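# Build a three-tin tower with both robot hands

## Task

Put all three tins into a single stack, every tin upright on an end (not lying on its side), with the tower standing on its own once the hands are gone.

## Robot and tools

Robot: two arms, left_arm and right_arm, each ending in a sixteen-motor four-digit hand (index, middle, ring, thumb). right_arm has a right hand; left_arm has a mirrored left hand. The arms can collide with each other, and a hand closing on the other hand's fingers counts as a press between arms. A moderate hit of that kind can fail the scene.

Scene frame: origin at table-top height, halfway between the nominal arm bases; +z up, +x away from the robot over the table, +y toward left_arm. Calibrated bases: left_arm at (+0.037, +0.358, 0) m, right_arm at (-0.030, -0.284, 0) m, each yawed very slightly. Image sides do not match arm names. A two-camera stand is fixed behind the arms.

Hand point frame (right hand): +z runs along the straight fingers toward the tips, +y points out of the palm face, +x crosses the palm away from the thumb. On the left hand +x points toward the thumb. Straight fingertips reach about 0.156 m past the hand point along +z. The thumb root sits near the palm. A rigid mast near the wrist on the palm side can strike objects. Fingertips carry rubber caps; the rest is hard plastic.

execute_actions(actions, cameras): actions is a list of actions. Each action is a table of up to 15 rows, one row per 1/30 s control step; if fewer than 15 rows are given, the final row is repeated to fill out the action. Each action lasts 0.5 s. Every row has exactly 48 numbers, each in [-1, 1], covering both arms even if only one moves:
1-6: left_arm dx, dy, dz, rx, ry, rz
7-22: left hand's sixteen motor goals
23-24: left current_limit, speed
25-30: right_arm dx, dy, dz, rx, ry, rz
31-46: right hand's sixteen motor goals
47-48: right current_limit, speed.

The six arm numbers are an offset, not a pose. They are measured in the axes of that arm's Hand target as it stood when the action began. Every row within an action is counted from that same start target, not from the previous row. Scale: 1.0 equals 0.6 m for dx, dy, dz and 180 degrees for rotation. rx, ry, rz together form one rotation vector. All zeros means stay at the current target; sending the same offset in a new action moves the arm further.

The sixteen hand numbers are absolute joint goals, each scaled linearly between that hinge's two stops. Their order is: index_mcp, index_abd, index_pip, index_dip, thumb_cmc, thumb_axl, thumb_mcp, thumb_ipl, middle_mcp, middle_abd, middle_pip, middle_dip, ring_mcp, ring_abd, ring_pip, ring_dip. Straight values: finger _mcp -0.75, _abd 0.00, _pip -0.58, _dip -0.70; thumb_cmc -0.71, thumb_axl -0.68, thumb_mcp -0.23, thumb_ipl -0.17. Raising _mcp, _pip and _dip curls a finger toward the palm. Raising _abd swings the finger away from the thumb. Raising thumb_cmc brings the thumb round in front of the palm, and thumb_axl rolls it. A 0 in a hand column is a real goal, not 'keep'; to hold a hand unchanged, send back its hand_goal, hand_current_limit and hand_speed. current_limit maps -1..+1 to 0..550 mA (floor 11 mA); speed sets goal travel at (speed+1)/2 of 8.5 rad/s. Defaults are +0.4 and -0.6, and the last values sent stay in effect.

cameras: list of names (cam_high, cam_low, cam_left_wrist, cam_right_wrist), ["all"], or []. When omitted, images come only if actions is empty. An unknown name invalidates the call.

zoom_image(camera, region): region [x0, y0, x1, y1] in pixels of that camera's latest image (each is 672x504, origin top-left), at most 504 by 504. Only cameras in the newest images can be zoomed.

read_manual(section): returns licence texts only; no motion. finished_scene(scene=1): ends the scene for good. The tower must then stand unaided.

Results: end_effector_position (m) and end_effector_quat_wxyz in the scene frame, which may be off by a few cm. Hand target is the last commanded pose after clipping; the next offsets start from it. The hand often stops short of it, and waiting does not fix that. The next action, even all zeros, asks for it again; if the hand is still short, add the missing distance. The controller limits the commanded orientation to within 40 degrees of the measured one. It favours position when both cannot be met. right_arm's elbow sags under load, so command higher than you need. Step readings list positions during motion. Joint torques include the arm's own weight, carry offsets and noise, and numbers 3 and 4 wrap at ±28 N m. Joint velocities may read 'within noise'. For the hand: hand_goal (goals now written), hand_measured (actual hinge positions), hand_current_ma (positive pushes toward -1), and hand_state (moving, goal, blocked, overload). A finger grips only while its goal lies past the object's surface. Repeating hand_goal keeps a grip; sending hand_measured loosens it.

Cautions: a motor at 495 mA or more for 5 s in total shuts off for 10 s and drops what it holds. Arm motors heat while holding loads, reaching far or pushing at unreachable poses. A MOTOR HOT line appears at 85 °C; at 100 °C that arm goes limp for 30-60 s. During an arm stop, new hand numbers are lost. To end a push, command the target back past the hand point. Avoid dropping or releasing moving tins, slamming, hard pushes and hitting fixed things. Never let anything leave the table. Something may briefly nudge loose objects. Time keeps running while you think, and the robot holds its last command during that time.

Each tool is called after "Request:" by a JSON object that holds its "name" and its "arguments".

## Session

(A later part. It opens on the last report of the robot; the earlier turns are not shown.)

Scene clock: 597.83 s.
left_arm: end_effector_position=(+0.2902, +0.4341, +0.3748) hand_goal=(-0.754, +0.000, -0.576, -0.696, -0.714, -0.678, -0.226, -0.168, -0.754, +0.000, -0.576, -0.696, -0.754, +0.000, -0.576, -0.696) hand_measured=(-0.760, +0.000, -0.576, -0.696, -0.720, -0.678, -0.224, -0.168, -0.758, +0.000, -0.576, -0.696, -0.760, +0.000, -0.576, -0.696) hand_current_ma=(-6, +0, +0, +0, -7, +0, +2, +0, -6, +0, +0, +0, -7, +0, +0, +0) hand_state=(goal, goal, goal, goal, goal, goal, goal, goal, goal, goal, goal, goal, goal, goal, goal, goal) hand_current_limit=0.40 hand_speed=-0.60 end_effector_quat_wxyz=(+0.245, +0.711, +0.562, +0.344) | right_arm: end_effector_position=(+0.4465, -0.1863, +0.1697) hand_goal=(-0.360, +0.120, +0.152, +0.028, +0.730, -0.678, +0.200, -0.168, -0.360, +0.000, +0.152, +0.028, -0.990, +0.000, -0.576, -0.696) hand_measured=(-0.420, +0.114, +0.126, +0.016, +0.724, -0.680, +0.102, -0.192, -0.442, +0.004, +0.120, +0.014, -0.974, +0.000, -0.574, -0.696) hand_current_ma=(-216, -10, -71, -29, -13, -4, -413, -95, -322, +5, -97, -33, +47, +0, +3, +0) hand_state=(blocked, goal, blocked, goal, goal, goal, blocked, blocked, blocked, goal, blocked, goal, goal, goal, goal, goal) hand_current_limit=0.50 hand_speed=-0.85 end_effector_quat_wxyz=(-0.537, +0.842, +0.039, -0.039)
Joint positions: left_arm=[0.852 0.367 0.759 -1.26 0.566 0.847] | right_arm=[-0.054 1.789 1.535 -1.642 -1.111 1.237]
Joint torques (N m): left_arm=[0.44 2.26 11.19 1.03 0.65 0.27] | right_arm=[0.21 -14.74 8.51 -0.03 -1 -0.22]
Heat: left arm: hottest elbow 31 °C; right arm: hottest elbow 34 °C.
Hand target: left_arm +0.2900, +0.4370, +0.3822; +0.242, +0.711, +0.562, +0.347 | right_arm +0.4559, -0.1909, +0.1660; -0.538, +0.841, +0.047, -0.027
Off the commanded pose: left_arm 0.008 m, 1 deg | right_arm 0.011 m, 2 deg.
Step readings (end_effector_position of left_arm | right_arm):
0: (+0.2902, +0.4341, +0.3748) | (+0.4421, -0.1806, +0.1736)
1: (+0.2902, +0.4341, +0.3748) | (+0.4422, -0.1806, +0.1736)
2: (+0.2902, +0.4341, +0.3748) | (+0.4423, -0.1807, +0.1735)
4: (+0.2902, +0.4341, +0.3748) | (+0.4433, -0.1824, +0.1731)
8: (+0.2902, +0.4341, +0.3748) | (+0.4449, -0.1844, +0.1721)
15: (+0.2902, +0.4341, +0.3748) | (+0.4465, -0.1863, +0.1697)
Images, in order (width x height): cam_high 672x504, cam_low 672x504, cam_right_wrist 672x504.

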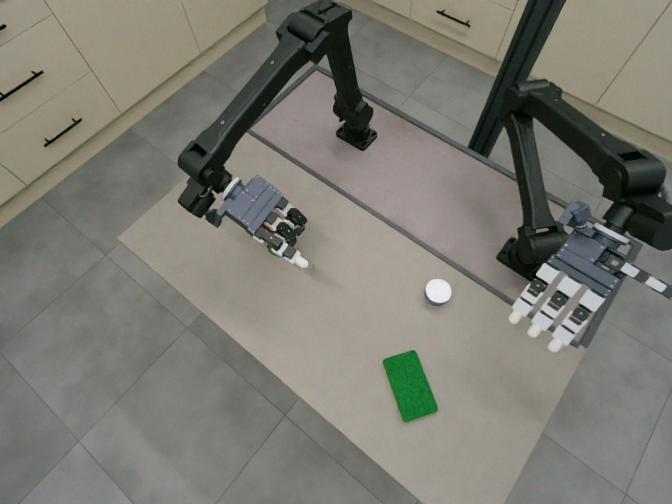

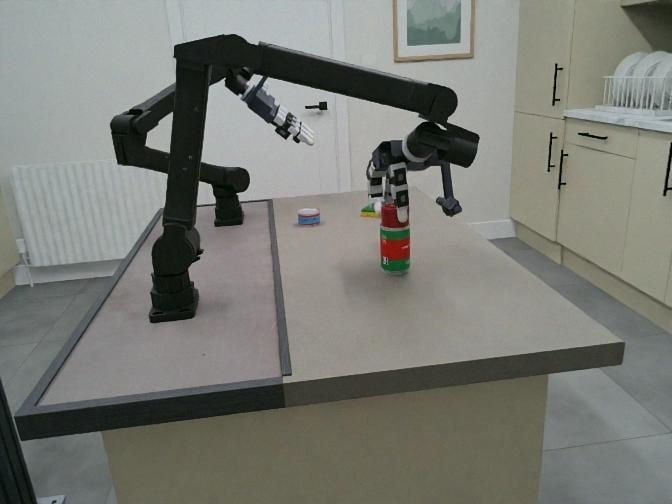

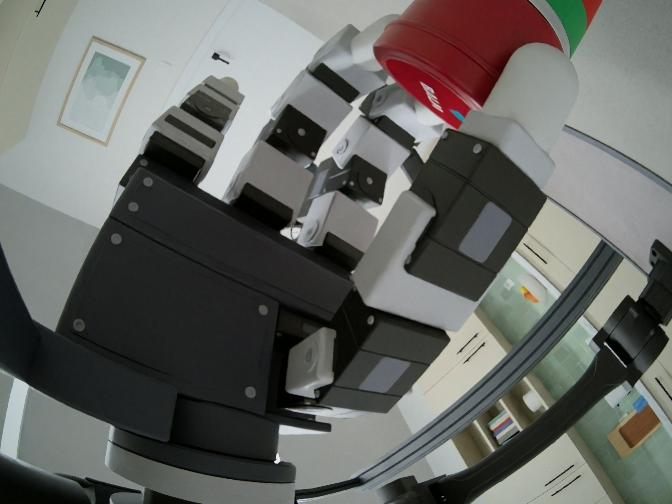

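Request:
{"name": "execute_actions", "arguments": {"actions": [[[0,0,0,0,0,0,-0.754,0,-0.576,-0.696,-0.714,-0.678,-0.226,-0.168,-0.754,0,-0.576,-0.696,-0.754,0,-0.576,-0.696,0.4,-0.6, 0,0.0091,0.0042,0,0,0,-0.36,0.12,0.153,0.029,0.73,-0.678,0.2,-0.168,-0.36,0,0.153,0.029,-0.99,0,-0.576,-0.696,0.5,-0.85]]], "cameras": ["cam_low","cam_right_wrist"]}}

Request:
{"name": "zoom_image", "arguments": {"camera": "cam_low", "region": [370, 185, 420, 240]}}

Request:
{"name": "zoom_image", "arguments": {"camera": "cam_right_wrist", "region": [470, 0, 640, 130]}}

Scene clock: 605.63 s.
left_arm: end_effector_position=(+0.2902, +0.4341, +0.3748) hand_goal=(-0.754, +0.000, -0.576, -0.696, -0.714, -0.678, -0.226, -0.168, -0.754, +0.000, -0.576, -0.696, -0.754, +0.000, -0.576, -0.696) hand_measured=(-0.760, +0.000, -0.576, -0.696, -0.720, -0.678, -0.224, -0.168, -0.758, +0.000, -0.576, -0.696, -0.760, +0.000, -0.576, -0.696) hand_current_ma=(-6, +0, +0, +0, -7, +0, +2, +0, -6, +0, +0, +0, -7, +0, +0, +0) hand_state=(goal, goal, goal, goal, goal, goal, goal, goal, goal, goal, goal, goal, goal, goal, goal, goal) hand_current_limit=0.40 hand_speed=-0.60 end_effector_quat_wxyz=(+0.245, +0.711, +0.562, +0.344) | right_arm: end_effector_position=(+0.4480, -0.1864, +0.1692) hand_goal=(-0.360, +0.120, +0.152, +0.028, +0.730, -0.678, +0.200, -0.168, -0.360, +0.000, +0.152, +0.028, -0.990, +0.000, -0.576, -0.696) hand_measured=(-0.420, +0.114, +0.126, +0.016, +0.722, -0.680, +0.102, -0.192, -0.442, +0.004, +0.120, +0.014, -0.974, +0.000, -0.574, -0.696) hand_current_ma=(-216, -11, -71, -29, -17, -4, -413, -95, -322, +5, -97, -33, +47, +0, +3, +0) hand_state=(blocked, goal, blocked, goal, goal, goal, blocked, blocked, blocked, goal, blocked, goal, goal, goal, goal, goal) hand_current_limit=0.50 hand_speed=-0.85 end_effector_quat_wxyz=(-0.537, +0.842, +0.041, -0.037)
Joint positions: left_arm=[0.852 0.367 0.759 -1.26 0.566 0.847] | right_arm=[-0.054 1.789 1.535 -1.636 -1.111 1.237]
Joint torques (N m): left_arm=[0.38 2.26 11.19 1.05 0.65 0.27] | right_arm=[0.21 -13.98 7.68 0.24 -1 -0.23]
Heat: left arm: hottest elbow 31 °C; right arm: hottest elbow 34 °C.
Hand target: left_arm +0.2900, +0.4370, +0.3822; +0.242, +0.711, +0.562, +0.347 | right_arm +0.4560, -0.1909, +0.1600; -0.538, +0.841, +0.047, -0.027
Off the commanded pose: left_arm 0.008 m, 1 deg | right_arm 0.013 m, 1 deg.
Step readings (end_effector_position of left_arm | right_arm):
0: (+0.2902, +0.4341, +0.3748) | (+0.4466, -0.1863, +0.1697)
1: (+0.2902, +0.4341, +0.3748) | (+0.4466, -0.1863, +0.1697)
2: (+0.2902, +0.4341, +0.3748) | (+0.4466, -0.1863, +0.1697)
4: (+0.2902, +0.4341, +0.3748) | (+0.4470, -0.1863, +0.1695)
8: (+0.2902, +0.4341, +0.3748) | (+0.4477, -0.1864, +0.1693)
15: (+0.2902, +0.4341, +0.3748) | (+0.4480, -0.1864, +0.1692)
Images, in order (width x height): cam_low 672x504, cam_right_wrist 672x504.

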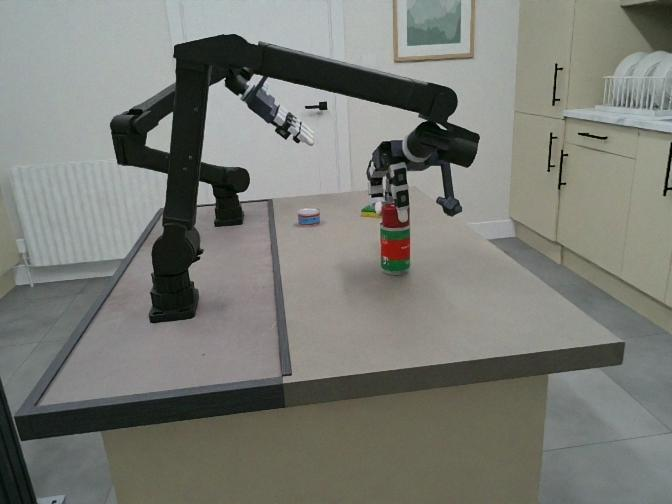

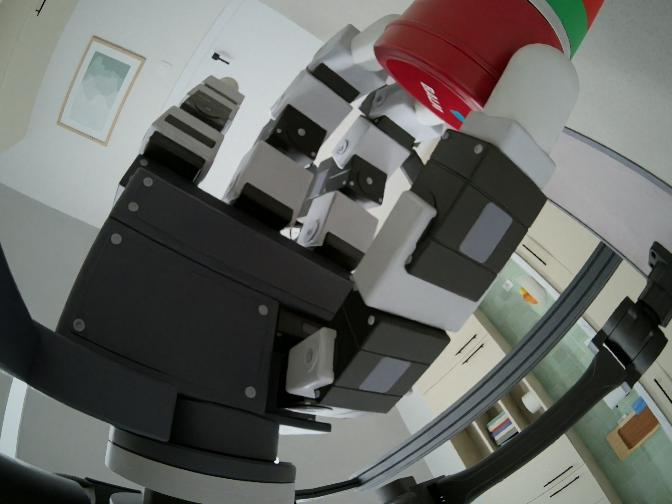

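Scaled by 9.164 from the camera's 672x504 image, which has a finer 960x720 frame.

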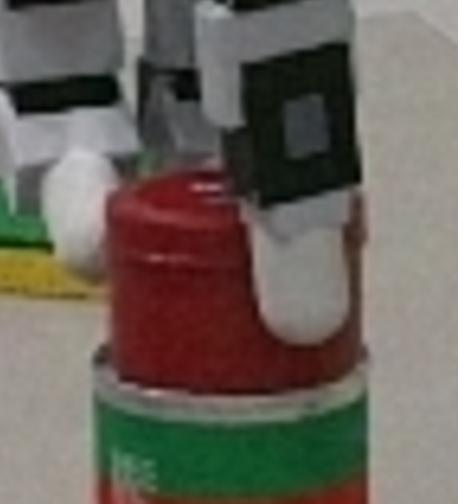

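Scaled by 2.965 from the camera's 672x504 image, which has a finer 960x720 frame.

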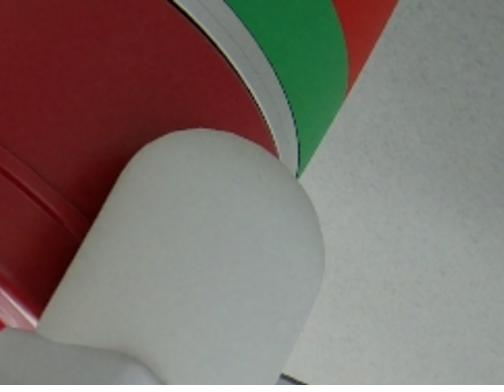

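Request:
{"name": "execute_actions", "arguments": {"actions": [[[0,0,0,0,0,0,-0.754,0,-0.576,-0.696,-0.714,-0.678,-0.226,-0.168,-0.754,0,-0.576,-0.696,-0.754,0,-0.576,-0.696,0.4,-0.6, 0,0,0,0,0,0,-0.44,0.12,0.13,0.02,0.73,-0.678,0.1,-0.18,-0.46,0,0.125,0.018,-0.99,0,-0.576,-0.696,0.5,-0.9]],[[0,0,0,0,0,0,-0.754,0,-0.576,-0.696,-0.714,-0.678,-0.226,-0.168,-0.754,0,-0.576,-0.696,-0.754,0,-0.576,-0.696,0.4,-0.6, 0,0,0,0,0,0,-0.5,0.12,0.13,0.02,0.73,-0.678,0.04,-0.18,-0.52,0,0.125,0.018,-0.99,0,-0.576,-0.696,0.5,-0.9]],[[0,0,0,0,0,0,-0.754,0,-0.576,-0.696,-0.714,-0.678,-0.226,-0.168,-0.754,0,-0.576,-0.696,-0.754,0,-0.576,-0.696,0.4,-0.6, 0,0,0,0,0,0,-0.6,0.12,0.13,0.02,0.73,-0.678,-0.05,-0.18,-0.62,0,0.125,0.018,-0.99,0,-0.576,-0.696,0.5,-0.85]]], "cameras": ["cam_high","cam_low","cam_right_wrist"]}}

Request:
{"name": "zoom_image", "arguments": {"camera": "cam_low", "region": [350, 165, 440, 285]}}

Scene clock: 613.43 s.
left_arm: end_effector_position=(+0.2902, +0.4341, +0.3748) hand_goal=(-0.754, +0.000, -0.576, -0.696, -0.714, -0.678, -0.226, -0.168, -0.754, +0.000, -0.576, -0.696, -0.754, +0.000, -0.576, -0.696) hand_measured=(-0.760, +0.000, -0.576, -0.696, -0.720, -0.678, -0.224, -0.168, -0.758, +0.000, -0.576, -0.696, -0.760, +0.000, -0.576, -0.696) hand_current_ma=(-6, +0, +0, +0, -7, +0, +2, +0, -6, +0, +0, +0, -7, +0, +0, +0) hand_state=(goal, goal, goal, goal, goal, goal, goal, goal, goal, goal, goal, goal, goal, goal, goal, goal) hand_current_limit=0.40 hand_speed=-0.60 end_effector_quat_wxyz=(+0.245, +0.711, +0.562, +0.344) | right_arm: end_effector_position=(+0.4500, -0.1866, +0.1680) hand_goal=(-0.600, +0.120, +0.130, +0.020, +0.730, -0.678, -0.050, -0.180, -0.620, +0.000, +0.124, +0.018, -0.990, +0.000, -0.576, -0.696) hand_measured=(-0.584, +0.116, +0.128, +0.018, +0.726, -0.680, -0.046, -0.182, -0.604, +0.004, +0.122, +0.016, -0.974, +0.000, -0.574, -0.696) hand_current_ma=(+43, -5, -4, -5, -9, -5, +9, -3, +42, +4, -4, -5, +47, +0, +3, +0) hand_state=(goal, goal, goal, goal, goal, goal, goal, goal, goal, goal, goal, goal, goal, goal, goal, goal) hand_current_limit=0.50 hand_speed=-0.85 end_effector_quat_wxyz=(-0.536, +0.842, +0.044, -0.033)
Joint positions: left_arm=[0.852 0.367 0.759 -1.26 0.566 0.847] | right_arm=[-0.054 1.791 1.535 -1.629 -1.111 1.232]
Joint torques (N m): left_arm=[0.44 2.26 11.19 1.03 0.65 0.27] | right_arm=[0.15 -14.1 7.69 0.03 -1.02 -0.18]
Heat: left arm: hottest elbow 31 °C; right arm: hottest elbow 33 °C.
Hand target: left_arm +0.2900, +0.4370, +0.3822; +0.242, +0.711, +0.562, +0.347 | right_arm +0.4560, -0.1910, +0.1600; -0.538, +0.841, +0.047, -0.027
Off the commanded pose: left_arm 0.008 m, 1 deg | right_arm 0.011 m, 1 deg.
Step readings (end_effector_position of left_arm | right_arm):
0: (+0.2902, +0.4341, +0.3748) | (+0.4480, -0.1864, +0.1692)
1: (+0.2902, +0.4341, +0.3748) | (+0.4480, -0.1864, +0.1692)
2: (+0.2902, +0.4341, +0.3748) | (+0.4480, -0.1864, +0.1692)
4: (+0.2902, +0.4341, +0.3748) | (+0.4480, -0.1864, +0.1692)
8: (+0.2902, +0.4341, +0.3748) | (+0.4481, -0.1864, +0.1692)
15: (+0.2902, +0.4341, +0.3748) | (+0.4486, -0.1864, +0.1684)
16: (+0.2902, +0.4341, +0.3748) | (+0.4486, -0.1864, +0.1684)
17: (+0.2902, +0.4341, +0.3748) | (+0.4486, -0.1864, +0.1684)
19: (+0.2902, +0.4341, +0.3748) | (+0.4492, -0.1864, +0.1682)
23: (+0.2902, +0.4341, +0.3748) | (+0.4498, -0.1866, +0.1681)
30: (+0.2902, +0.4341, +0.3748) | (+0.4499, -0.1866, +0.1680)
31: (+0.2902, +0.4341, +0.3748) | (+0.4499, -0.1866, +0.1680)
32: (+0.2902, +0.4341, +0.3748) | (+0.4499, -0.1866, +0.1680)
34: (+0.2902, +0.4341, +0.3748) | (+0.4500, -0.1866, +0.1680)
38: (+0.2902, +0.4341, +0.3748) | (+0.4500, -0.1866, +0.1680)
45: (+0.2902, +0.4341, +0.3748) | (+0.4500, -0.1866, +0.1680)
Images, in order (width x height): cam_high 672x504, cam_low 672x504, cam_right_wrist 672x504.

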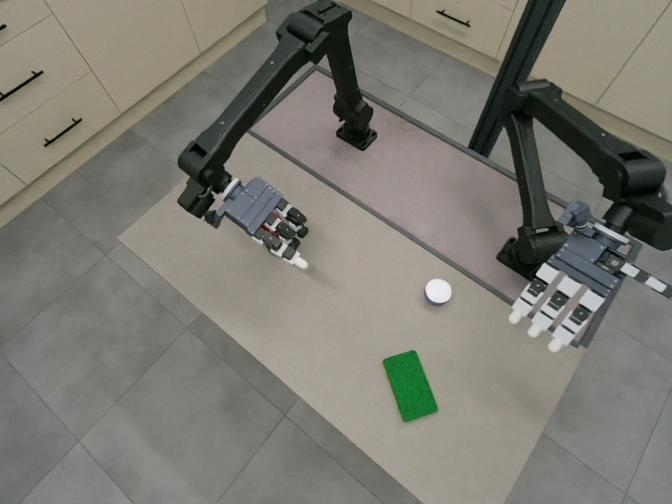

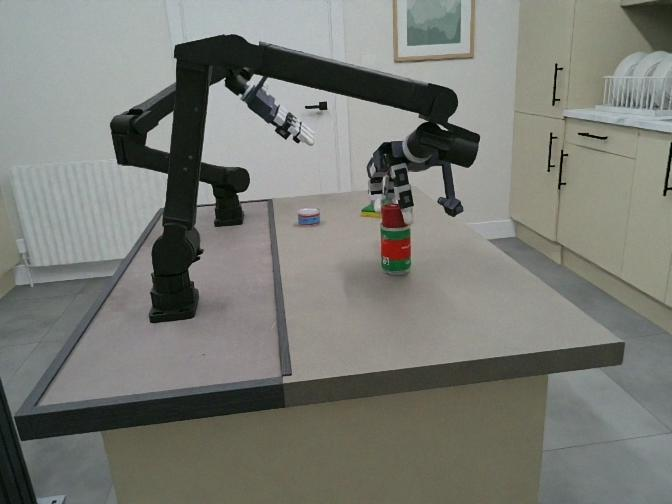

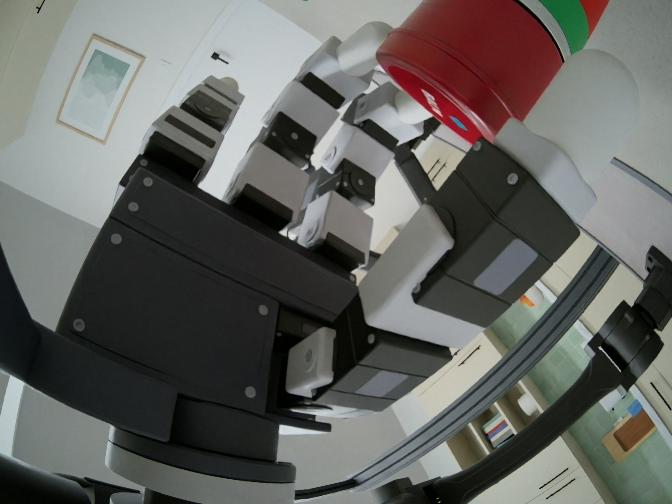

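Scaled by 4.200 from the camera's 672x504 image, which has a finer 960x720 frame.

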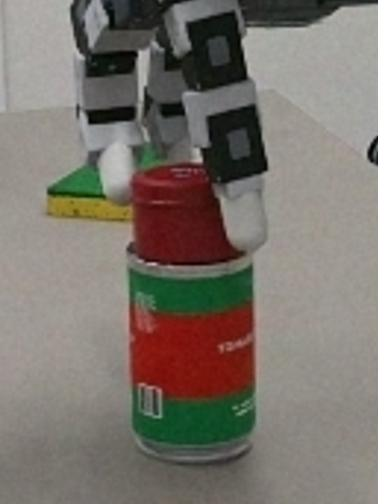

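Request:
{"name": "execute_actions", "arguments": {"actions": [[[0,0,0,0,0,0,-0.754,0,-0.576,-0.696,-0.714,-0.678,-0.226,-0.168,-0.754,0,-0.576,-0.696,-0.754,0,-0.576,-0.696,0.4,-0.6, 0,0,0,0,0,0,-0.9,0.05,0.153,0.029,0.71,-0.678,-0.18,-0.168,-0.9,0,0.153,0.029,-0.99,0,-0.576,-0.696,0.4,-0.75]],[[0,0,0,0,0,0,-0.754,0,-0.576,-0.696,-0.714,-0.678,-0.226,-0.168,-0.754,0,-0.576,-0.696,-0.754,0,-0.576,-0.696,0.4,-0.6, 0,-0.0604,-0.0282,0,0,0,-0.9,0.05,0.153,0.029,0.71,-0.678,-0.18,-0.168,-0.9,0,0.153,0.029,-0.99,0,-0.576,-0.696,0.4,-0.75]],[[0,0,0,0,0,0,-0.754,0,-0.576,-0.696,-0.714,-0.678,-0.226,-0.168,-0.754,0,-0.576,-0.696,-0.754,0,-0.576,-0.696,0.4,-0.6, 0,-0.0604,-0.0282,0,0,0,-0.9,0.05,0.153,0.029,0.71,-0.678,-0.18,-0.168,-0.9,0,0.153,0.029,-0.99,0,-0.576,-0.696,0.4,-0.75]]], "cameras": ["cam_high","cam_low","cam_right_wrist"]}}

Scene clock: 633.57 s.
left_arm: end_effector_position=(+0.2902, +0.4341, +0.3748) hand_goal=(-0.754, +0.000, -0.576, -0.696, -0.714, -0.678, -0.226, -0.168, -0.754, +0.000, -0.576, -0.696, -0.754, +0.000, -0.576, -0.696) hand_measured=(-0.760, +0.000, -0.576, -0.696, -0.720, -0.678, -0.224, -0.168, -0.758, +0.000, -0.576, -0.696, -0.760, +0.000, -0.576, -0.696) hand_current_ma=(-6, +0, +0, +0, -7, +0, +2, +0, -6, +0, +0, +0, -7, +0, +0, +0) hand_state=(goal, goal, goal, goal, goal, goal, goal, goal, goal, goal, goal, goal, goal, goal, goal, goal) hand_current_limit=0.40 hand_speed=-0.60 end_effector_quat_wxyz=(+0.245, +0.711, +0.562, +0.344) | right_arm: end_effector_position=(+0.4470, -0.1870, +0.2130) hand_goal=(-0.900, +0.050, +0.152, +0.028, +0.710, -0.678, -0.180, -0.168, -0.900, +0.000, +0.152, +0.028, -0.990, +0.000, -0.576, -0.696) hand_measured=(-0.882, +0.052, +0.150, +0.026, +0.712, -0.680, -0.174, -0.170, -0.882, +0.002, +0.150, +0.026, -0.974, +0.000, -0.574, -0.696) hand_current_ma=(+52, +4, -2, -5, +3, -5, +14, -3, +50, +4, -2, -5, +47, +0, +3, +0) hand_state=(goal, goal, goal, goal, goal, goal, goal, goal, goal, goal, goal, goal, goal, goal, goal, goal) hand_current_limit=0.40 hand_speed=-0.75 end_effector_quat_wxyz=(-0.533, +0.845, +0.031, -0.028)
Joint positions: left_arm=[0.852 0.367 0.759 -1.26 0.566 0.847] | right_arm=[-0.054 1.741 1.593 -1.682 -1.108 1.297]
Joint torques (N m): left_arm=[0.38 2.26 11.21 1.03 0.65 0.27] | right_arm=[0.38 -17.26 11.78 -0.77 -0.97 0.2]
Heat: left arm: hottest elbow 31 °C; right arm: hottest elbow 33 °C.
Hand target: left_arm +0.2900, +0.4370, +0.3822; +0.242, +0.711, +0.562, +0.347 | right_arm +0.4557, -0.1913, +0.2399; -0.538, +0.841, +0.047, -0.027
Off the commanded pose: left_arm 0.008 m, 1 deg | right_arm 0.029 m, 2 deg.
joint sent to its limit (right arm) — joint 4 (wrist pitch), lower limit. The joint targets are off in orientation, not in position.
Step readings (end_effector_position of left_arm | right_arm):
0: (+0.2902, +0.4341, +0.3748) | (+0.4500, -0.1866, +0.1680)
1: (+0.2902, +0.4341, +0.3748) | (+0.4500, -0.1866, +0.1680)
2: (+0.2902, +0.4341, +0.3748) | (+0.4500, -0.1866, +0.1680)
4: (+0.2902, +0.4341, +0.3748) | (+0.4500, -0.1866, +0.1680)
8: (+0.2902, +0.4341, +0.3748) | (+0.4500, -0.1866, +0.1680)
15: (+0.2902, +0.4341, +0.3748) | (+0.4500, -0.1866, +0.1680)
16: (+0.2902, +0.4341, +0.3748) | (+0.4500, -0.1866, +0.1680)
17: (+0.2902, +0.4341, +0.3748) | (+0.4498, -0.1866, +0.1680)
19: (+0.2902, +0.4341, +0.3748) | (+0.4468, -0.1865, +0.1690)
23: (+0.2902, +0.4341, +0.3748) | (+0.4412, -0.1863, +0.1714)
30: (+0.2902, +0.4341, +0.3748) | (+0.4422, -0.1863, +0.1749)
31: (+0.2902, +0.4341, +0.3748) | (+0.4422, -0.1863, +0.1750)
32: (+0.2902, +0.4341, +0.3748) | (+0.4425, -0.1863, +0.1757)
34: (+0.2902, +0.4341, +0.3748) | (+0.4435, -0.1866, +0.1785)
38: (+0.2902, +0.4341, +0.3748) | (+0.4450, -0.1868, +0.1913)
45: (+0.2902, +0.4341, +0.3748) | (+0.4472, -0.1869, +0.2121)
Images, in order (width x height): cam_high 672x504, cam_low 672x504, cam_right_wrist 672x504.

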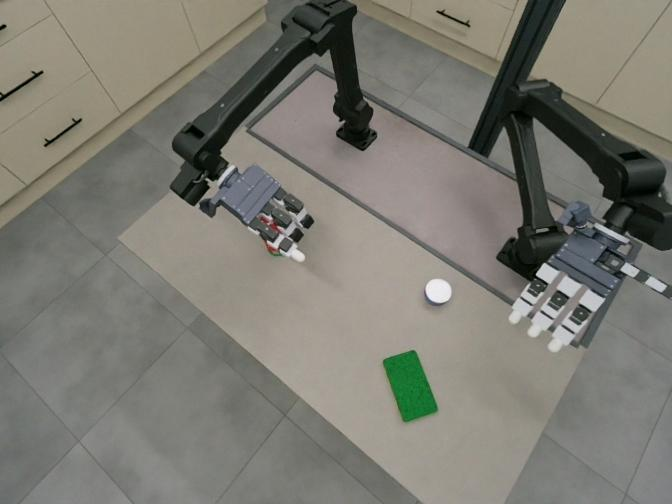

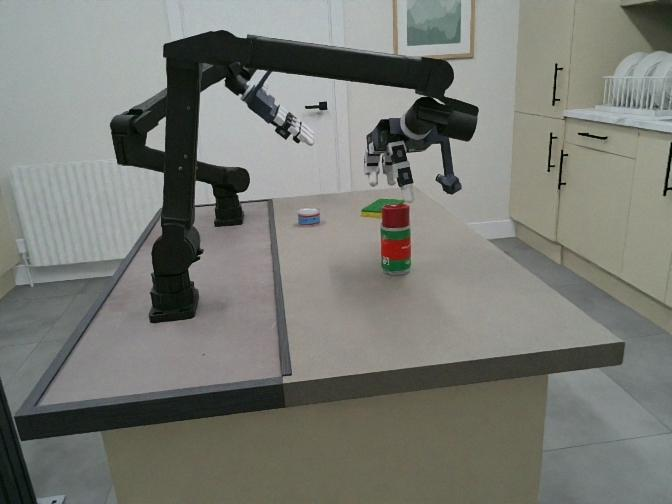

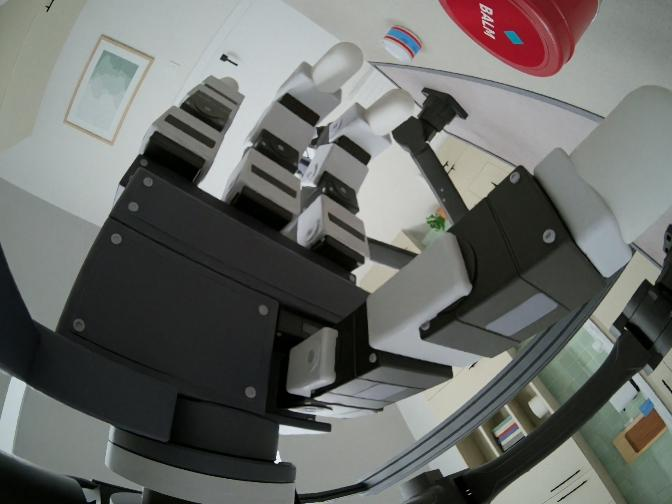

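Request:
{"name": "execute_actions", "arguments": {"actions": [[[0,0,0,0,0,0,-0.754,0,-0.576,-0.696,-0.714,-0.678,-0.226,-0.168,-0.754,0,-0.576,-0.696,-0.754,0,-0.576,-0.696,0.4,-0.6, -0.0489,-0.0524,0.1439,0,-0.0493,-0.023,-0.9,0.05,0.153,0.029,0.71,-0.678,-0.18,-0.168,-0.9,0,0.153,0.029,-0.99,0,-0.576,-0.696,0.4,-0.75]],[[0,0,0,0,0,0,-0.754,0,-0.576,-0.696,-0.714,-0.678,-0.226,-0.168,-0.754,0,-0.576,-0.696,-0.754,0,-0.576,-0.696,0.4,-0.6, -0.0223,-0.055,0.1495,0,-0.0493,-0.023,-0.9,0.05,0.153,0.029,0.71,-0.678,-0.18,-0.168,-0.9,0,0.153,0.029,-0.99,0,-0.576,-0.696,0.4,-0.75]],[[0,0,0,0,0,0,-0.754,0,-0.576,-0.696,-0.714,-0.678,-0.226,-0.168,-0.754,0,-0.576,-0.696,-0.754,0,-0.576,-0.696,0.4,-0.6, 0.005,-0.0556,0.1508,0,-0.0493,-0.023,-0.9,0.05,0.153,0.029,0.71,-0.678,-0.18,-0.168,-0.9,0,0.153,0.029,-0.99,0,-0.576,-0.696,0.4,-0.75]],[[0,0,0,0,0,0,-0.754,0,-0.576,-0.696,-0.714,-0.678,-0.226,-0.168,-0.754,0,-0.576,-0.696,-0.754,0,-0.576,-0.696,0.4,-0.6, 0.0323,-0.0542,0.1478,0,-0.0493,-0.023,-0.9,0.05,0.153,0.029,0.71,-0.678,-0.18,-0.168,-0.9,0,0.153,0.029,-0.99,0,-0.576,-0.696,0.4,-0.75]],[[0,0,0,0,0,0,-0.754,0,-0.576,-0.696,-0.714,-0.678,-0.226,-0.168,-0.754,0,-0.576,-0.696,-0.754,0,-0.576,-0.696,0.4,-0.6, 0.0585,-0.0509,0.1407,0,-0.0493,-0.023,-0.9,0.05,0.153,0.029,0.71,-0.678,-0.18,-0.168,-0.9,0,0.153,0.029,-0.99,0,-0.576,-0.696,0.4,-0.75]]], "cameras": ["cam_high","cam_low","cam_right_wrist"]}}

Scene clock: 648.87 s.
left_arm: end_effector_position=(+0.2902, +0.4341, +0.3748) hand_goal=(-0.754, +0.000, -0.576, -0.696, -0.714, -0.678, -0.226, -0.168, -0.754, +0.000, -0.576, -0.696, -0.754, +0.000, -0.576, -0.696) hand_measured=(-0.760, +0.000, -0.576, -0.696, -0.720, -0.678, -0.224, -0.168, -0.758, +0.000, -0.576, -0.696, -0.760, +0.000, -0.576, -0.696) hand_current_ma=(-6, +0, +0, +0, -7, +0, +2, +0, -6, +0, +0, +0, -7, +0, +0, +0) hand_state=(goal, goal, goal, goal, goal, goal, goal, goal, goal, goal, goal, goal, goal, goal, goal, goal) hand_current_limit=0.40 hand_speed=-0.60 end_effector_quat_wxyz=(+0.245, +0.711, +0.562, +0.344) | right_arm: end_effector_position=(+0.2514, +0.2394, +0.1865) hand_goal=(-0.900, +0.050, +0.152, +0.028, +0.710, -0.678, -0.180, -0.168, -0.900, +0.000, +0.152, +0.028, -0.990, +0.000, -0.576, -0.696) hand_measured=(-0.882, +0.052, +0.152, +0.026, +0.710, -0.680, -0.178, -0.170, -0.884, +0.002, +0.152, +0.026, -0.974, +0.000, -0.574, -0.696) hand_current_ma=(+47, +3, -1, -4, -1, -4, +5, -2, +46, +3, -1, -4, +47, +0, +3, +0) hand_state=(goal, goal, goal, goal, goal, goal, goal, goal, goal, goal, goal, goal, goal, goal, goal, goal) hand_current_limit=0.40 hand_speed=-0.75 end_effector_quat_wxyz=(-0.472, +0.751, +0.384, -0.255)
Joint positions: left_arm=[0.852 0.367 0.759 -1.26 0.566 0.847] | right_arm=[0.862 2.033 1.954 -1.683 -1.125 1.383]
Joint torques (N m): left_arm=[0.44 2.26 11.18 1.03 0.65 0.27] | right_arm=[0.79 -19.66 12.53 -0.66 -1 0.01]
Heat: left arm: hottest elbow 31 °C; right arm: hottest elbow 35 °C.
Hand target: left_arm +0.2900, +0.4370, +0.3822; +0.242, +0.711, +0.562, +0.347 | right_arm +0.2605, +0.2482, +0.2007; -0.477, +0.747, +0.392, -0.246
Off the commanded pose: left_arm 0.008 m, 1 deg | right_arm 0.019 m, 2 deg.
joint sent to its limit (right arm) — joint 4 (wrist pitch), lower limit. The joint targets still meet the commanded pose.
Step readings (end_effector_position of left_arm | right_arm):
0: (+0.2902, +0.4341, +0.3748) | (+0.4469, -0.1870, +0.2130)
1: (+0.2902, +0.4341, +0.3748) | (+0.4469, -0.1868, +0.2130)
2: (+0.2902, +0.4341, +0.3748) | (+0.4460, -0.1828, +0.2130)
4: (+0.2902, +0.4341, +0.3748) | (+0.4439, -0.1738, +0.2130)
8: (+0.2902, +0.4341, +0.3748) | (+0.4318, -0.1314, +0.2141)
15: (+0.2902, +0.4341, +0.3748) | (+0.4169, -0.0931, +0.2157)
16: (+0.2902, +0.4341, +0.3748) | (+0.4171, -0.0936, +0.2157)
17: (+0.2902, +0.4341, +0.3748) | (+0.4161, -0.0912, +0.2157)
19: (+0.2902, +0.4341, +0.3748) | (+0.4129, -0.0842, +0.2157)
23: (+0.2902, +0.4341, +0.3748) | (+0.3931, -0.0446, +0.2161)
30: (+0.2902, +0.4341, +0.3748) | (+0.3699, -0.0070, +0.2167)
31: (+0.2902, +0.4341, +0.3748) | (+0.3702, -0.0074, +0.2167)
32: (+0.2902, +0.4341, +0.3748) | (+0.3690, -0.0050, +0.2166)
34: (+0.2902, +0.4341, +0.3748) | (+0.3665, +0.0019, +0.2161)
38: (+0.2902, +0.4341, +0.3748) | (+0.3414, +0.0385, +0.2147)
45: (+0.2902, +0.4341, +0.3748) | (+0.3140, +0.0719, +0.2073)
46: (+0.2902, +0.4341, +0.3748) | (+0.3150, +0.0715, +0.2063)
47: (+0.2902, +0.4341, +0.3748) | (+0.3148, +0.0739, +0.2057)
49: (+0.2902, +0.4341, +0.3748) | (+0.3169, +0.0831, +0.2050)
53: (+0.2902, +0.4341, +0.3748) | (+0.3018, +0.1219, +0.2016)
60: (+0.2902, +0.4341, +0.3748) | (+0.2741, +0.1563, +0.1928)
61: (+0.2902, +0.4341, +0.3748) | (+0.2752, +0.1568, +0.1929)
62: (+0.2902, +0.4341, +0.3748) | (+0.2761, +0.1598, +0.1933)
64: (+0.2902, +0.4341, +0.3748) | (+0.2820, +0.1724, +0.1961)
68: (+0.2902, +0.4341, +0.3748) | (+0.2732, +0.2113, +0.1973)
75: (+0.2902, +0.4341, +0.3748) | (+0.2383, +0.2437, +0.1851)
Images, in order (width x height): cam_high 672x504, cam_low 672x504, cam_right_wrist 672x504.

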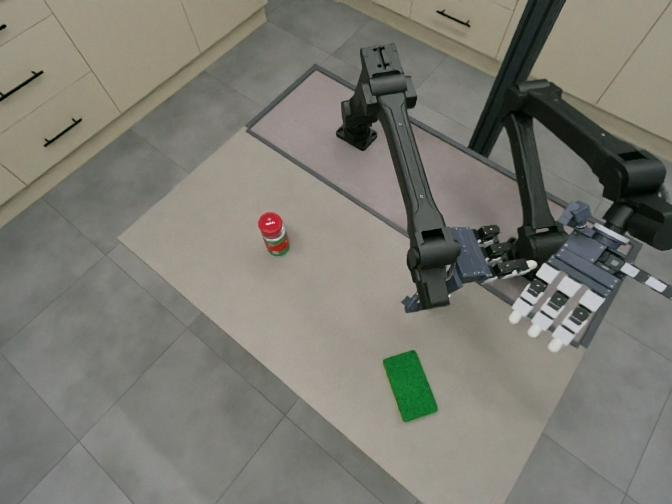

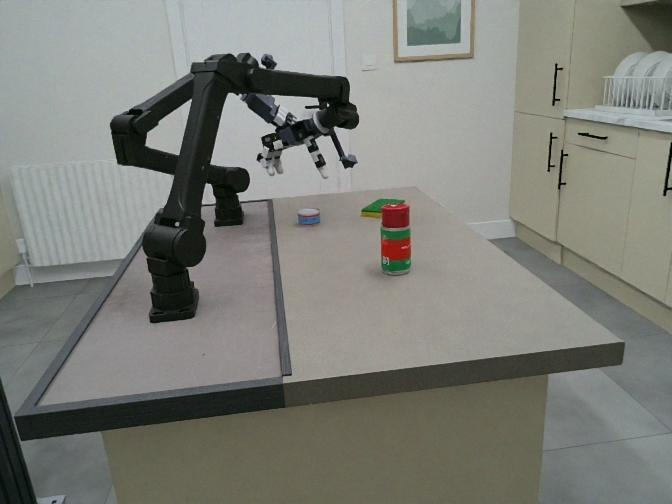

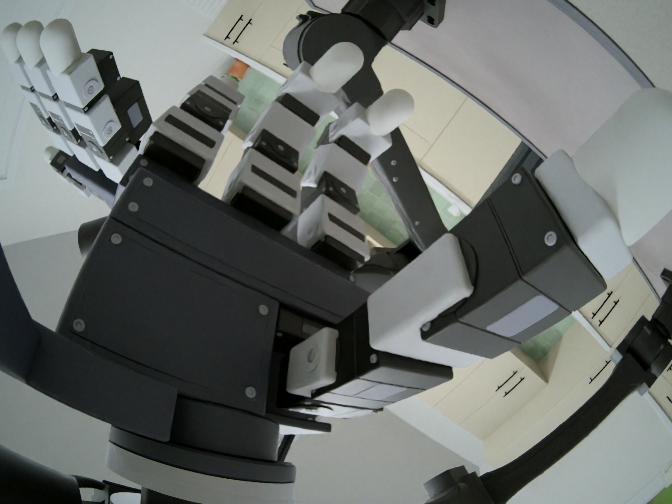

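Request:
{"name": "execute_actions", "arguments": {"actions": [[[0,0,0,0,0,0,-0.754,0,-0.576,-0.696,-0.714,-0.678,-0.226,-0.168,-0.754,0,-0.576,-0.696,-0.754,0,-0.576,-0.696,0.4,-0.6, 0,0.075,0.035,0,0,0,-0.9,0.05,0.153,0.029,0.71,-0.678,-0.18,-0.168,-0.9,0,0.153,0.029,-0.99,0,-0.576,-0.696,0.4,-0.75]],[[0,0,0,0,0,0,-0.754,0,-0.576,-0.696,-0.714,-0.678,-0.226,-0.168,-0.754,0,-0.576,-0.696,-0.754,0,-0.576,-0.696,0.4,-0.6, 0,0.076,0.0354,0,0,0,-0.9,0.05,0.153,0.029,0.71,-0.678,-0.18,-0.168,-0.9,0,0.153,0.029,-0.99,0,-0.576,-0.696,0.4,-0.75]]], "cameras": ["cam_high","cam_low","cam_right_wrist"]}}

Request:
{"name": "zoom_image", "arguments": {"camera": "cam_low", "region": [250, 140, 370, 240]}}

Request:
{"name": "zoom_image", "arguments": {"camera": "cam_high", "region": [380, 200, 540, 330]}}

Scene clock: 658.57 s.
left_arm: end_effector_position=(+0.2902, +0.4341, +0.3748) hand_goal=(-0.754, +0.000, -0.576, -0.696, -0.714, -0.678, -0.226, -0.168, -0.754, +0.000, -0.576, -0.696, -0.754, +0.000, -0.576, -0.696) hand_measured=(-0.760, +0.000, -0.576, -0.696, -0.720, -0.678, -0.224, -0.168, -0.758, +0.000, -0.576, -0.696, -0.760, +0.000, -0.576, -0.696) hand_current_ma=(-6, +0, +0, +0, -7, +0, +2, +0, -6, +0, +0, +0, -7, +0, +0, +0) hand_state=(goal, goal, goal, goal, goal, goal, goal, goal, goal, goal, goal, goal, goal, goal, goal, goal) hand_current_limit=0.40 hand_speed=-0.60 end_effector_quat_wxyz=(+0.245, +0.711, +0.562, +0.344) | right_arm: end_effector_position=(+0.2572, +0.2461, +0.1019) hand_goal=(-0.900, +0.050, +0.152, +0.028, +0.710, -0.678, -0.180, -0.168, -0.900, +0.000, +0.152, +0.028, -0.990, +0.000, -0.576, -0.696) hand_measured=(-0.884, +0.052, +0.152, +0.026, +0.710, -0.680, -0.178, -0.170, -0.884, +0.002, +0.152, +0.026, -0.974, +0.000, -0.574, -0.696) hand_current_ma=(+47, +3, -1, -4, -1, -4, +5, -2, +45, +3, -1, -4, +46, +0, +3, +0) hand_state=(goal, goal, goal, goal, goal, goal, goal, goal, goal, goal, goal, goal, goal, goal, goal, goal) hand_current_limit=0.40 hand_speed=-0.75 end_effector_quat_wxyz=(-0.473, +0.750, +0.387, -0.254)
Joint positions: left_arm=[0.852 0.367 0.759 -1.26 0.566 0.847] | right_arm=[0.862 2.1 1.839 -1.502 -1.124 1.375]
Joint torques (N m): left_arm=[0.44 2.2 11.18 1.03 0.65 0.27] | right_arm=[0.79 -19.55 7.98 0.25 -1.03 -0.1]
Heat: left arm: hottest elbow 31 °C; right arm: hottest elbow 35 °C.
Hand target: left_arm +0.2900, +0.4370, +0.3822; +0.242, +0.711, +0.562, +0.347 | right_arm +0.2610, +0.2484, +0.1005; -0.476, +0.747, +0.392, -0.247
Off the commanded pose: left_arm 0.008 m, 1 deg | right_arm 0.005 m, 1 deg.
Step readings (end_effector_position of left_arm | right_arm):
0: (+0.2902, +0.4341, +0.3748) | (+0.2514, +0.2394, +0.1865)
1: (+0.2902, +0.4341, +0.3748) | (+0.2514, +0.2394, +0.1865)
2: (+0.2902, +0.4341, +0.3748) | (+0.2516, +0.2397, +0.1862)
4: (+0.2902, +0.4341, +0.3748) | (+0.2539, +0.2424, +0.1845)
8: (+0.2902, +0.4341, +0.3748) | (+0.2561, +0.2451, +0.1759)
15: (+0.2902, +0.4341, +0.3748) | (+0.2565, +0.2455, +0.1586)
16: (+0.2902, +0.4341, +0.3748) | (+0.2566, +0.2456, +0.1569)
17: (+0.2902, +0.4341, +0.3748) | (+0.2568, +0.2459, +0.1540)
19: (+0.2902, +0.4341, +0.3748) | (+0.2573, +0.2465, +0.1453)
23: (+0.2902, +0.4341, +0.3748) | (+0.2558, +0.2446, +0.1224)
30: (+0.2902, +0.4341, +0.3748) | (+0.2568, +0.2456, +0.1021)
Images, in order (width x height): cam_high 672x504, cam_low 672x504, cam_right_wrist 672x504.

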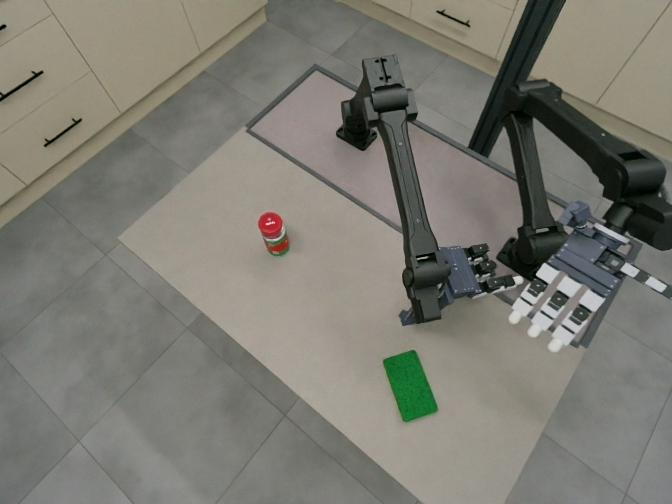

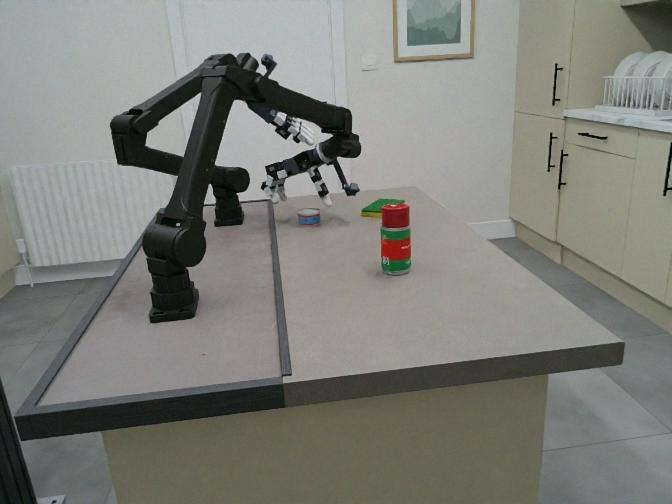

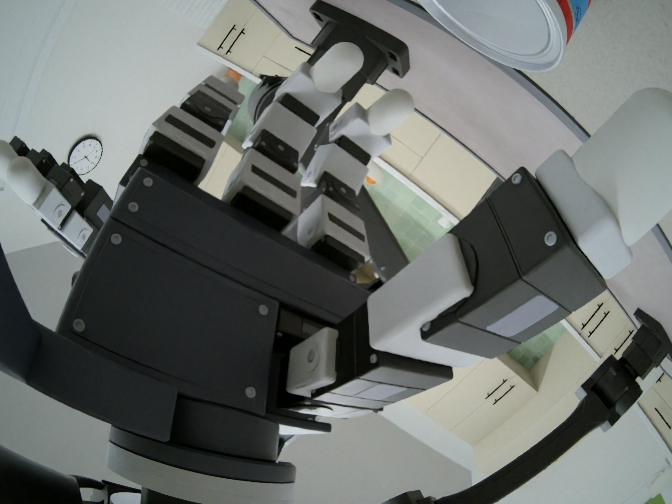

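Scaled by 4.200 from the camera's 672x504 image, which has a finer 960x720 frame.

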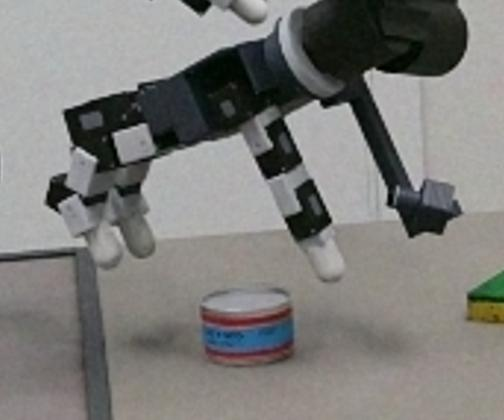

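Scaled by 3.150 from the camera's 672x504 image, which has a finer 960x720 frame.

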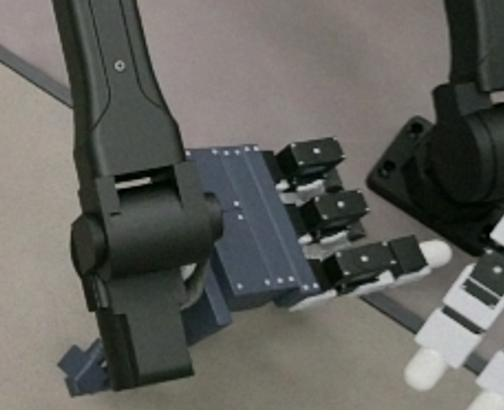

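Request:
{"name": "execute_actions", "arguments": {"actions": [[[0,0,0,0,0,0,-0.754,0,-0.576,-0.696,-0.714,-0.678,-0.226,-0.168,-0.754,0,-0.576,-0.696,-0.754,0,-0.576,-0.696,0.4,-0.6, 0,0.0574,0.0268,0,0,0,-0.9,0.05,0.153,0.029,0.71,-0.678,-0.18,-0.168,-0.9,0,0.153,0.029,-0.99,0,-0.576,-0.696,0.4,-0.75]]], "cameras": ["cam_low","cam_right_wrist"]}}

Request:
{"name": "zoom_image", "arguments": {"camera": "cam_low", "region": [250, 140, 370, 240]}}

Scene clock: 676.13 s.
left_arm: end_effector_position=(+0.2902, +0.4341, +0.3748) hand_goal=(-0.754, +0.000, -0.576, -0.696, -0.714, -0.678, -0.226, -0.168, -0.754, +0.000, -0.576, -0.696, -0.754, +0.000, -0.576, -0.696) hand_measured=(-0.760, +0.000, -0.576, -0.696, -0.720, -0.678, -0.224, -0.168, -0.758, +0.000, -0.576, -0.696, -0.760, +0.000, -0.576, -0.696) hand_current_ma=(-6, +0, +0, +0, -7, +0, +2, +0, -6, +0, +0, +0, -7, +0, +0, +0) hand_state=(goal, goal, goal, goal, goal, goal, goal, goal, goal, goal, goal, goal, goal, goal, goal, goal) hand_current_limit=0.40 hand_speed=-0.60 end_effector_quat_wxyz=(+0.245, +0.711, +0.562, +0.344) | right_arm: end_effector_position=(+0.2581, +0.2471, +0.0683) hand_goal=(-0.900, +0.050, +0.152, +0.028, +0.710, -0.678, -0.180, -0.168, -0.900, +0.000, +0.152, +0.028, -0.990, +0.000, -0.576, -0.696) hand_measured=(-0.884, +0.052, +0.152, +0.026, +0.710, -0.680, -0.178, -0.170, -0.884, +0.002, +0.152, +0.026, -0.974, +0.000, -0.574, -0.696) hand_current_ma=(+47, +3, -1, -4, -1, -4, +5, -2, +45, +3, -1, -4, +46, +0, +3, +0) hand_state=(goal, goal, goal, goal, goal, goal, goal, goal, goal, goal, goal, goal, goal, goal, goal, goal) hand_current_limit=0.40 hand_speed=-0.75 end_effector_quat_wxyz=(-0.474, +0.749, +0.389, -0.250)
Joint positions: left_arm=[0.852 0.367 0.759 -1.26 0.566 0.847] | right_arm=[0.862 2.126 1.793 -1.42 -1.124 1.375]
Joint torques (N m): left_arm=[0.38 2.26 11.19 1.03 0.65 0.28] | right_arm=[0.79 -18.84 7.64 0.24 -1.05 -0.1]
Heat: left arm: hottest elbow 31 °C; right arm: hottest elbow 35 °C.
Hand target: left_arm +0.2900, +0.4370, +0.3822; +0.242, +0.711, +0.562, +0.347 | right_arm +0.2611, +0.2485, +0.0626; -0.476, +0.747, +0.392, -0.247
Off the commanded pose: left_arm 0.008 m, 1 deg | right_arm 0.007 m, 1 deg.
Step readings (end_effector_position of left_arm | right_arm):
0: (+0.2902, +0.4341, +0.3748) | (+0.2573, +0.2462, +0.1019)
1: (+0.2902, +0.4341, +0.3748) | (+0.2573, +0.2462, +0.1018)
2: (+0.2902, +0.4341, +0.3748) | (+0.2578, +0.2467, +0.1004)
4: (+0.2902, +0.4341, +0.3748) | (+0.2588, +0.2480, +0.0961)
8: (+0.2902, +0.4341, +0.3748) | (+0.2579, +0.2469, +0.0823)
15: (+0.2902, +0.4341, +0.3748) | (+0.2578, +0.2468, +0.0684)
Images, in order (width x height): cam_low 672x504, cam_right_wrist 672x504.

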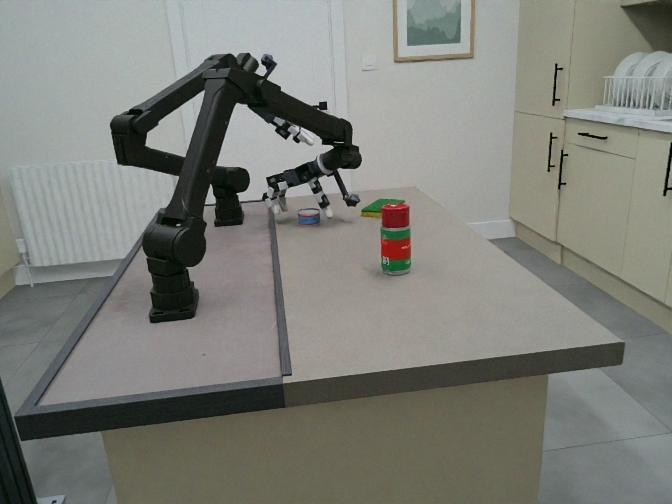

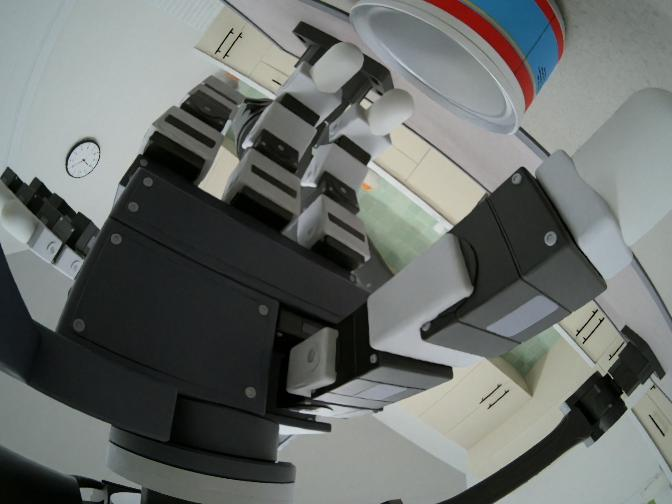

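Scaled by 4.200 from the camera's 672x504 image, which has a finer 960x720 frame.

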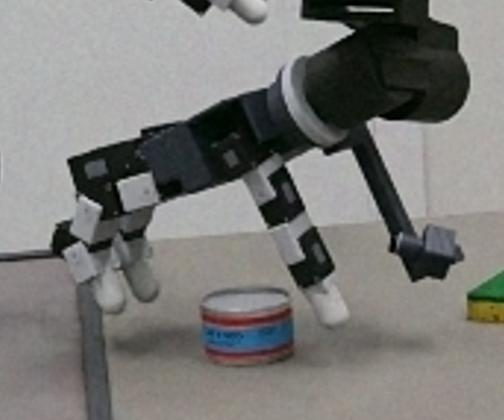

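Request:
{"name": "execute_actions", "arguments": {"actions": [[[0,0,0,0,0,0,-0.754,0,-0.576,-0.696,-0.714,-0.678,-0.226,-0.168,-0.754,0,-0.576,-0.696,-0.754,0,-0.576,-0.696,0.4,-0.6, 0.0243,-0.0533,-0.0433,0,0,0,-0.9,0.05,0.153,0.029,0.71,-0.678,-0.18,-0.168,-0.9,0,0.153,0.029,-0.99,0,-0.576,-0.696,0.4,-0.75]],[[0,0,0,0,0,0,-0.754,0,-0.576,-0.696,-0.714,-0.678,-0.226,-0.168,-0.754,0,-0.576,-0.696,-0.754,0,-0.576,-0.696,0.4,-0.6, 0,0,0,0,0,0,-0.9,0.05,0.153,0.029,0.71,-0.678,-0.18,-0.168,-0.9,0,0.153,0.029,-0.99,0,-0.576,-0.696,0.4,-0.75]],[[0,0,0,0,0,0,-0.754,0,-0.576,-0.696,-0.714,-0.678,-0.226,-0.168,-0.754,0,-0.576,-0.696,-0.754,0,-0.576,-0.696,0.4,-0.6, 0,0.0764,0.0356,0,0,0,-0.9,0.05,0.153,0.029,0.71,-0.678,-0.18,-0.168,-0.9,0,0.153,0.029,-0.99,0,-0.576,-0.696,0.4,-0.75]]], "cameras": ["cam_high","cam_low","cam_right_wrist"]}}

Request:
{"name": "zoom_image", "arguments": {"camera": "cam_low", "region": [250, 140, 370, 240]}}

Scene clock: 698.50 s.
left_arm: end_effector_position=(+0.2902, +0.4341, +0.3748) hand_goal=(-0.754, +0.000, -0.576, -0.696, -0.714, -0.678, -0.226, -0.168, -0.754, +0.000, -0.576, -0.696, -0.754, +0.000, -0.576, -0.696) hand_measured=(-0.760, +0.000, -0.576, -0.696, -0.720, -0.678, -0.224, -0.168, -0.758, +0.000, -0.576, -0.696, -0.760, +0.000, -0.576, -0.696) hand_current_ma=(-6, +0, +0, +0, -7, +0, +2, +0, -6, +0, +0, +0, -7, +0, +0, +0) hand_state=(goal, goal, goal, goal, goal, goal, goal, goal, goal, goal, goal, goal, goal, goal, goal, goal) hand_current_limit=0.40 hand_speed=-0.60 end_effector_quat_wxyz=(+0.245, +0.711, +0.562, +0.344) | right_arm: end_effector_position=(+0.2707, +0.2543, +0.0566) hand_goal=(-0.900, +0.050, +0.152, +0.028, +0.710, -0.678, -0.180, -0.168, -0.900, +0.000, +0.152, +0.028, -0.990, +0.000, -0.576, -0.696) hand_measured=(-0.884, +0.052, +0.152, +0.026, +0.710, -0.680, -0.178, -0.170, -0.884, +0.002, +0.152, +0.026, -0.974, +0.000, -0.574, -0.696) hand_current_ma=(+47, +3, -1, -4, -1, -4, +5, -2, +45, +3, -1, -4, +46, +0, +3, +0) hand_state=(goal, goal, goal, goal, goal, goal, goal, goal, goal, goal, goal, goal, goal, goal, goal, goal) hand_current_limit=0.40 hand_speed=-0.75 end_effector_quat_wxyz=(-0.472, +0.750, +0.388, -0.254)
Joint positions: left_arm=[0.852 0.367 0.759 -1.26 0.566 0.847] | right_arm=[0.854 2.185 1.861 -1.46 -1.121 1.351]
Joint torques (N m): left_arm=[0.44 2.26 11.19 1.03 0.65 0.27] | right_arm=[0.21 -20.37 7.75 0.03 -1.05 -0.16]
Heat: left arm: hottest elbow 31 °C; right arm: hottest elbow 33 °C.
Hand target: left_arm +0.2900, +0.4370, +0.3822; +0.242, +0.711, +0.562, +0.347 | right_arm +0.2779, +0.2548, +0.0521; -0.477, +0.747, +0.392, -0.246
Off the commanded pose: left_arm 0.008 m, 1 deg | right_arm 0.009 m, 1 deg.
Step readings (end_effector_position of left_arm | right_arm):
0: (+0.2902, +0.4341, +0.3748) | (+0.2581, +0.2471, +0.0683)
1: (+0.2902, +0.4341, +0.3748) | (+0.2581, +0.2471, +0.0683)
2: (+0.2902, +0.4341, +0.3748) | (+0.2576, +0.2466, +0.0685)
4: (+0.2902, +0.4341, +0.3748) | (+0.2562, +0.2432, +0.0713)
8: (+0.2902, +0.4341, +0.3748) | (+0.2583, +0.2418, +0.0822)
15: (+0.2902, +0.4341, +0.3748) | (+0.2633, +0.2459, +0.0955)
16: (+0.2902, +0.4341, +0.3748) | (+0.2631, +0.2458, +0.0958)
17: (+0.2902, +0.4341, +0.3748) | (+0.2629, +0.2455, +0.0959)
19: (+0.2902, +0.4341, +0.3748) | (+0.2627, +0.2450, +0.0958)
23: (+0.2902, +0.4341, +0.3748) | (+0.2625, +0.2446, +0.0955)
30: (+0.2902, +0.4341, +0.3748) | (+0.2624, +0.2445, +0.0951)
31: (+0.2902, +0.4341, +0.3748) | (+0.2624, +0.2446, +0.0948)
32: (+0.2902, +0.4341, +0.3748) | (+0.2627, +0.2449, +0.0941)
34: (+0.2902, +0.4341, +0.3748) | (+0.2656, +0.2484, +0.0903)
38: (+0.2902, +0.4341, +0.3748) | (+0.2706, +0.2542, +0.0766)
45: (+0.2902, +0.4341, +0.3748) | (+0.2705, +0.2541, +0.0574)
Images, in order (width x height): cam_high 672x504, cam_low 672x504, cam_right_wrist 672x504.

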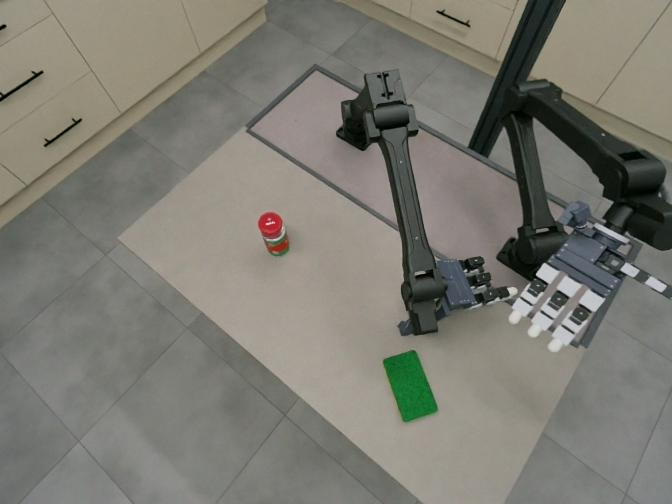

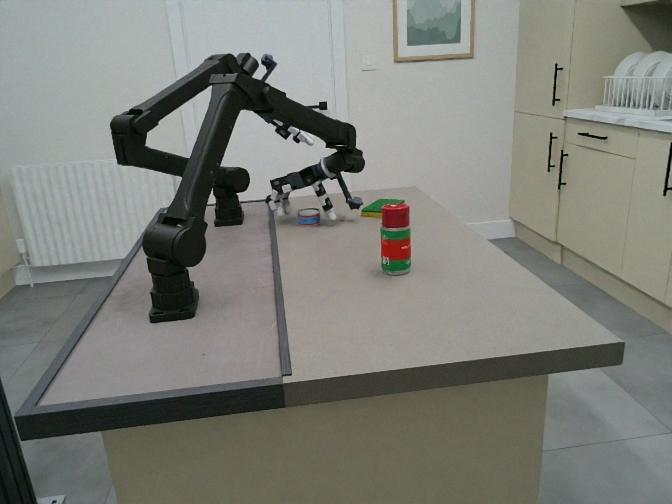

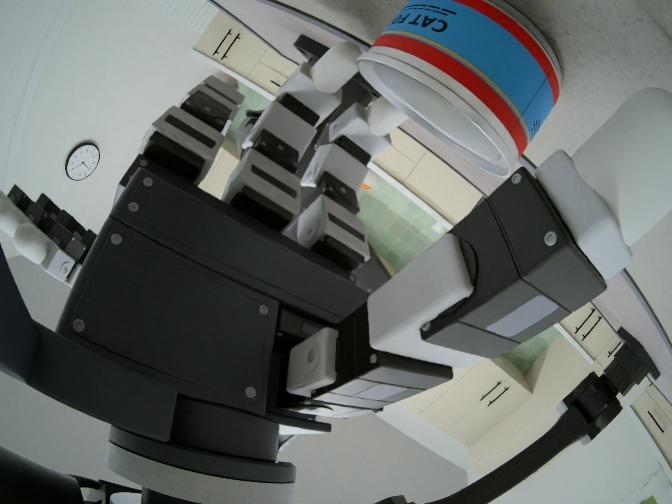

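Scaled by 4.200 from the camera's 672x504 image, which has a finer 960x720 frame.

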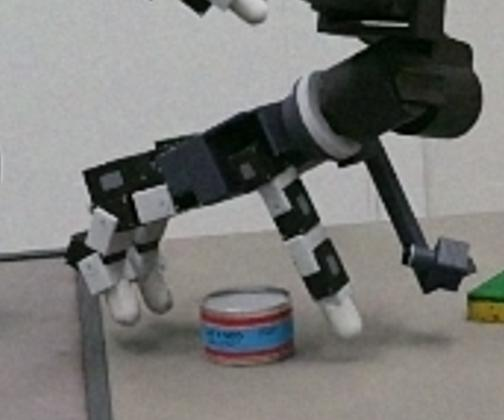

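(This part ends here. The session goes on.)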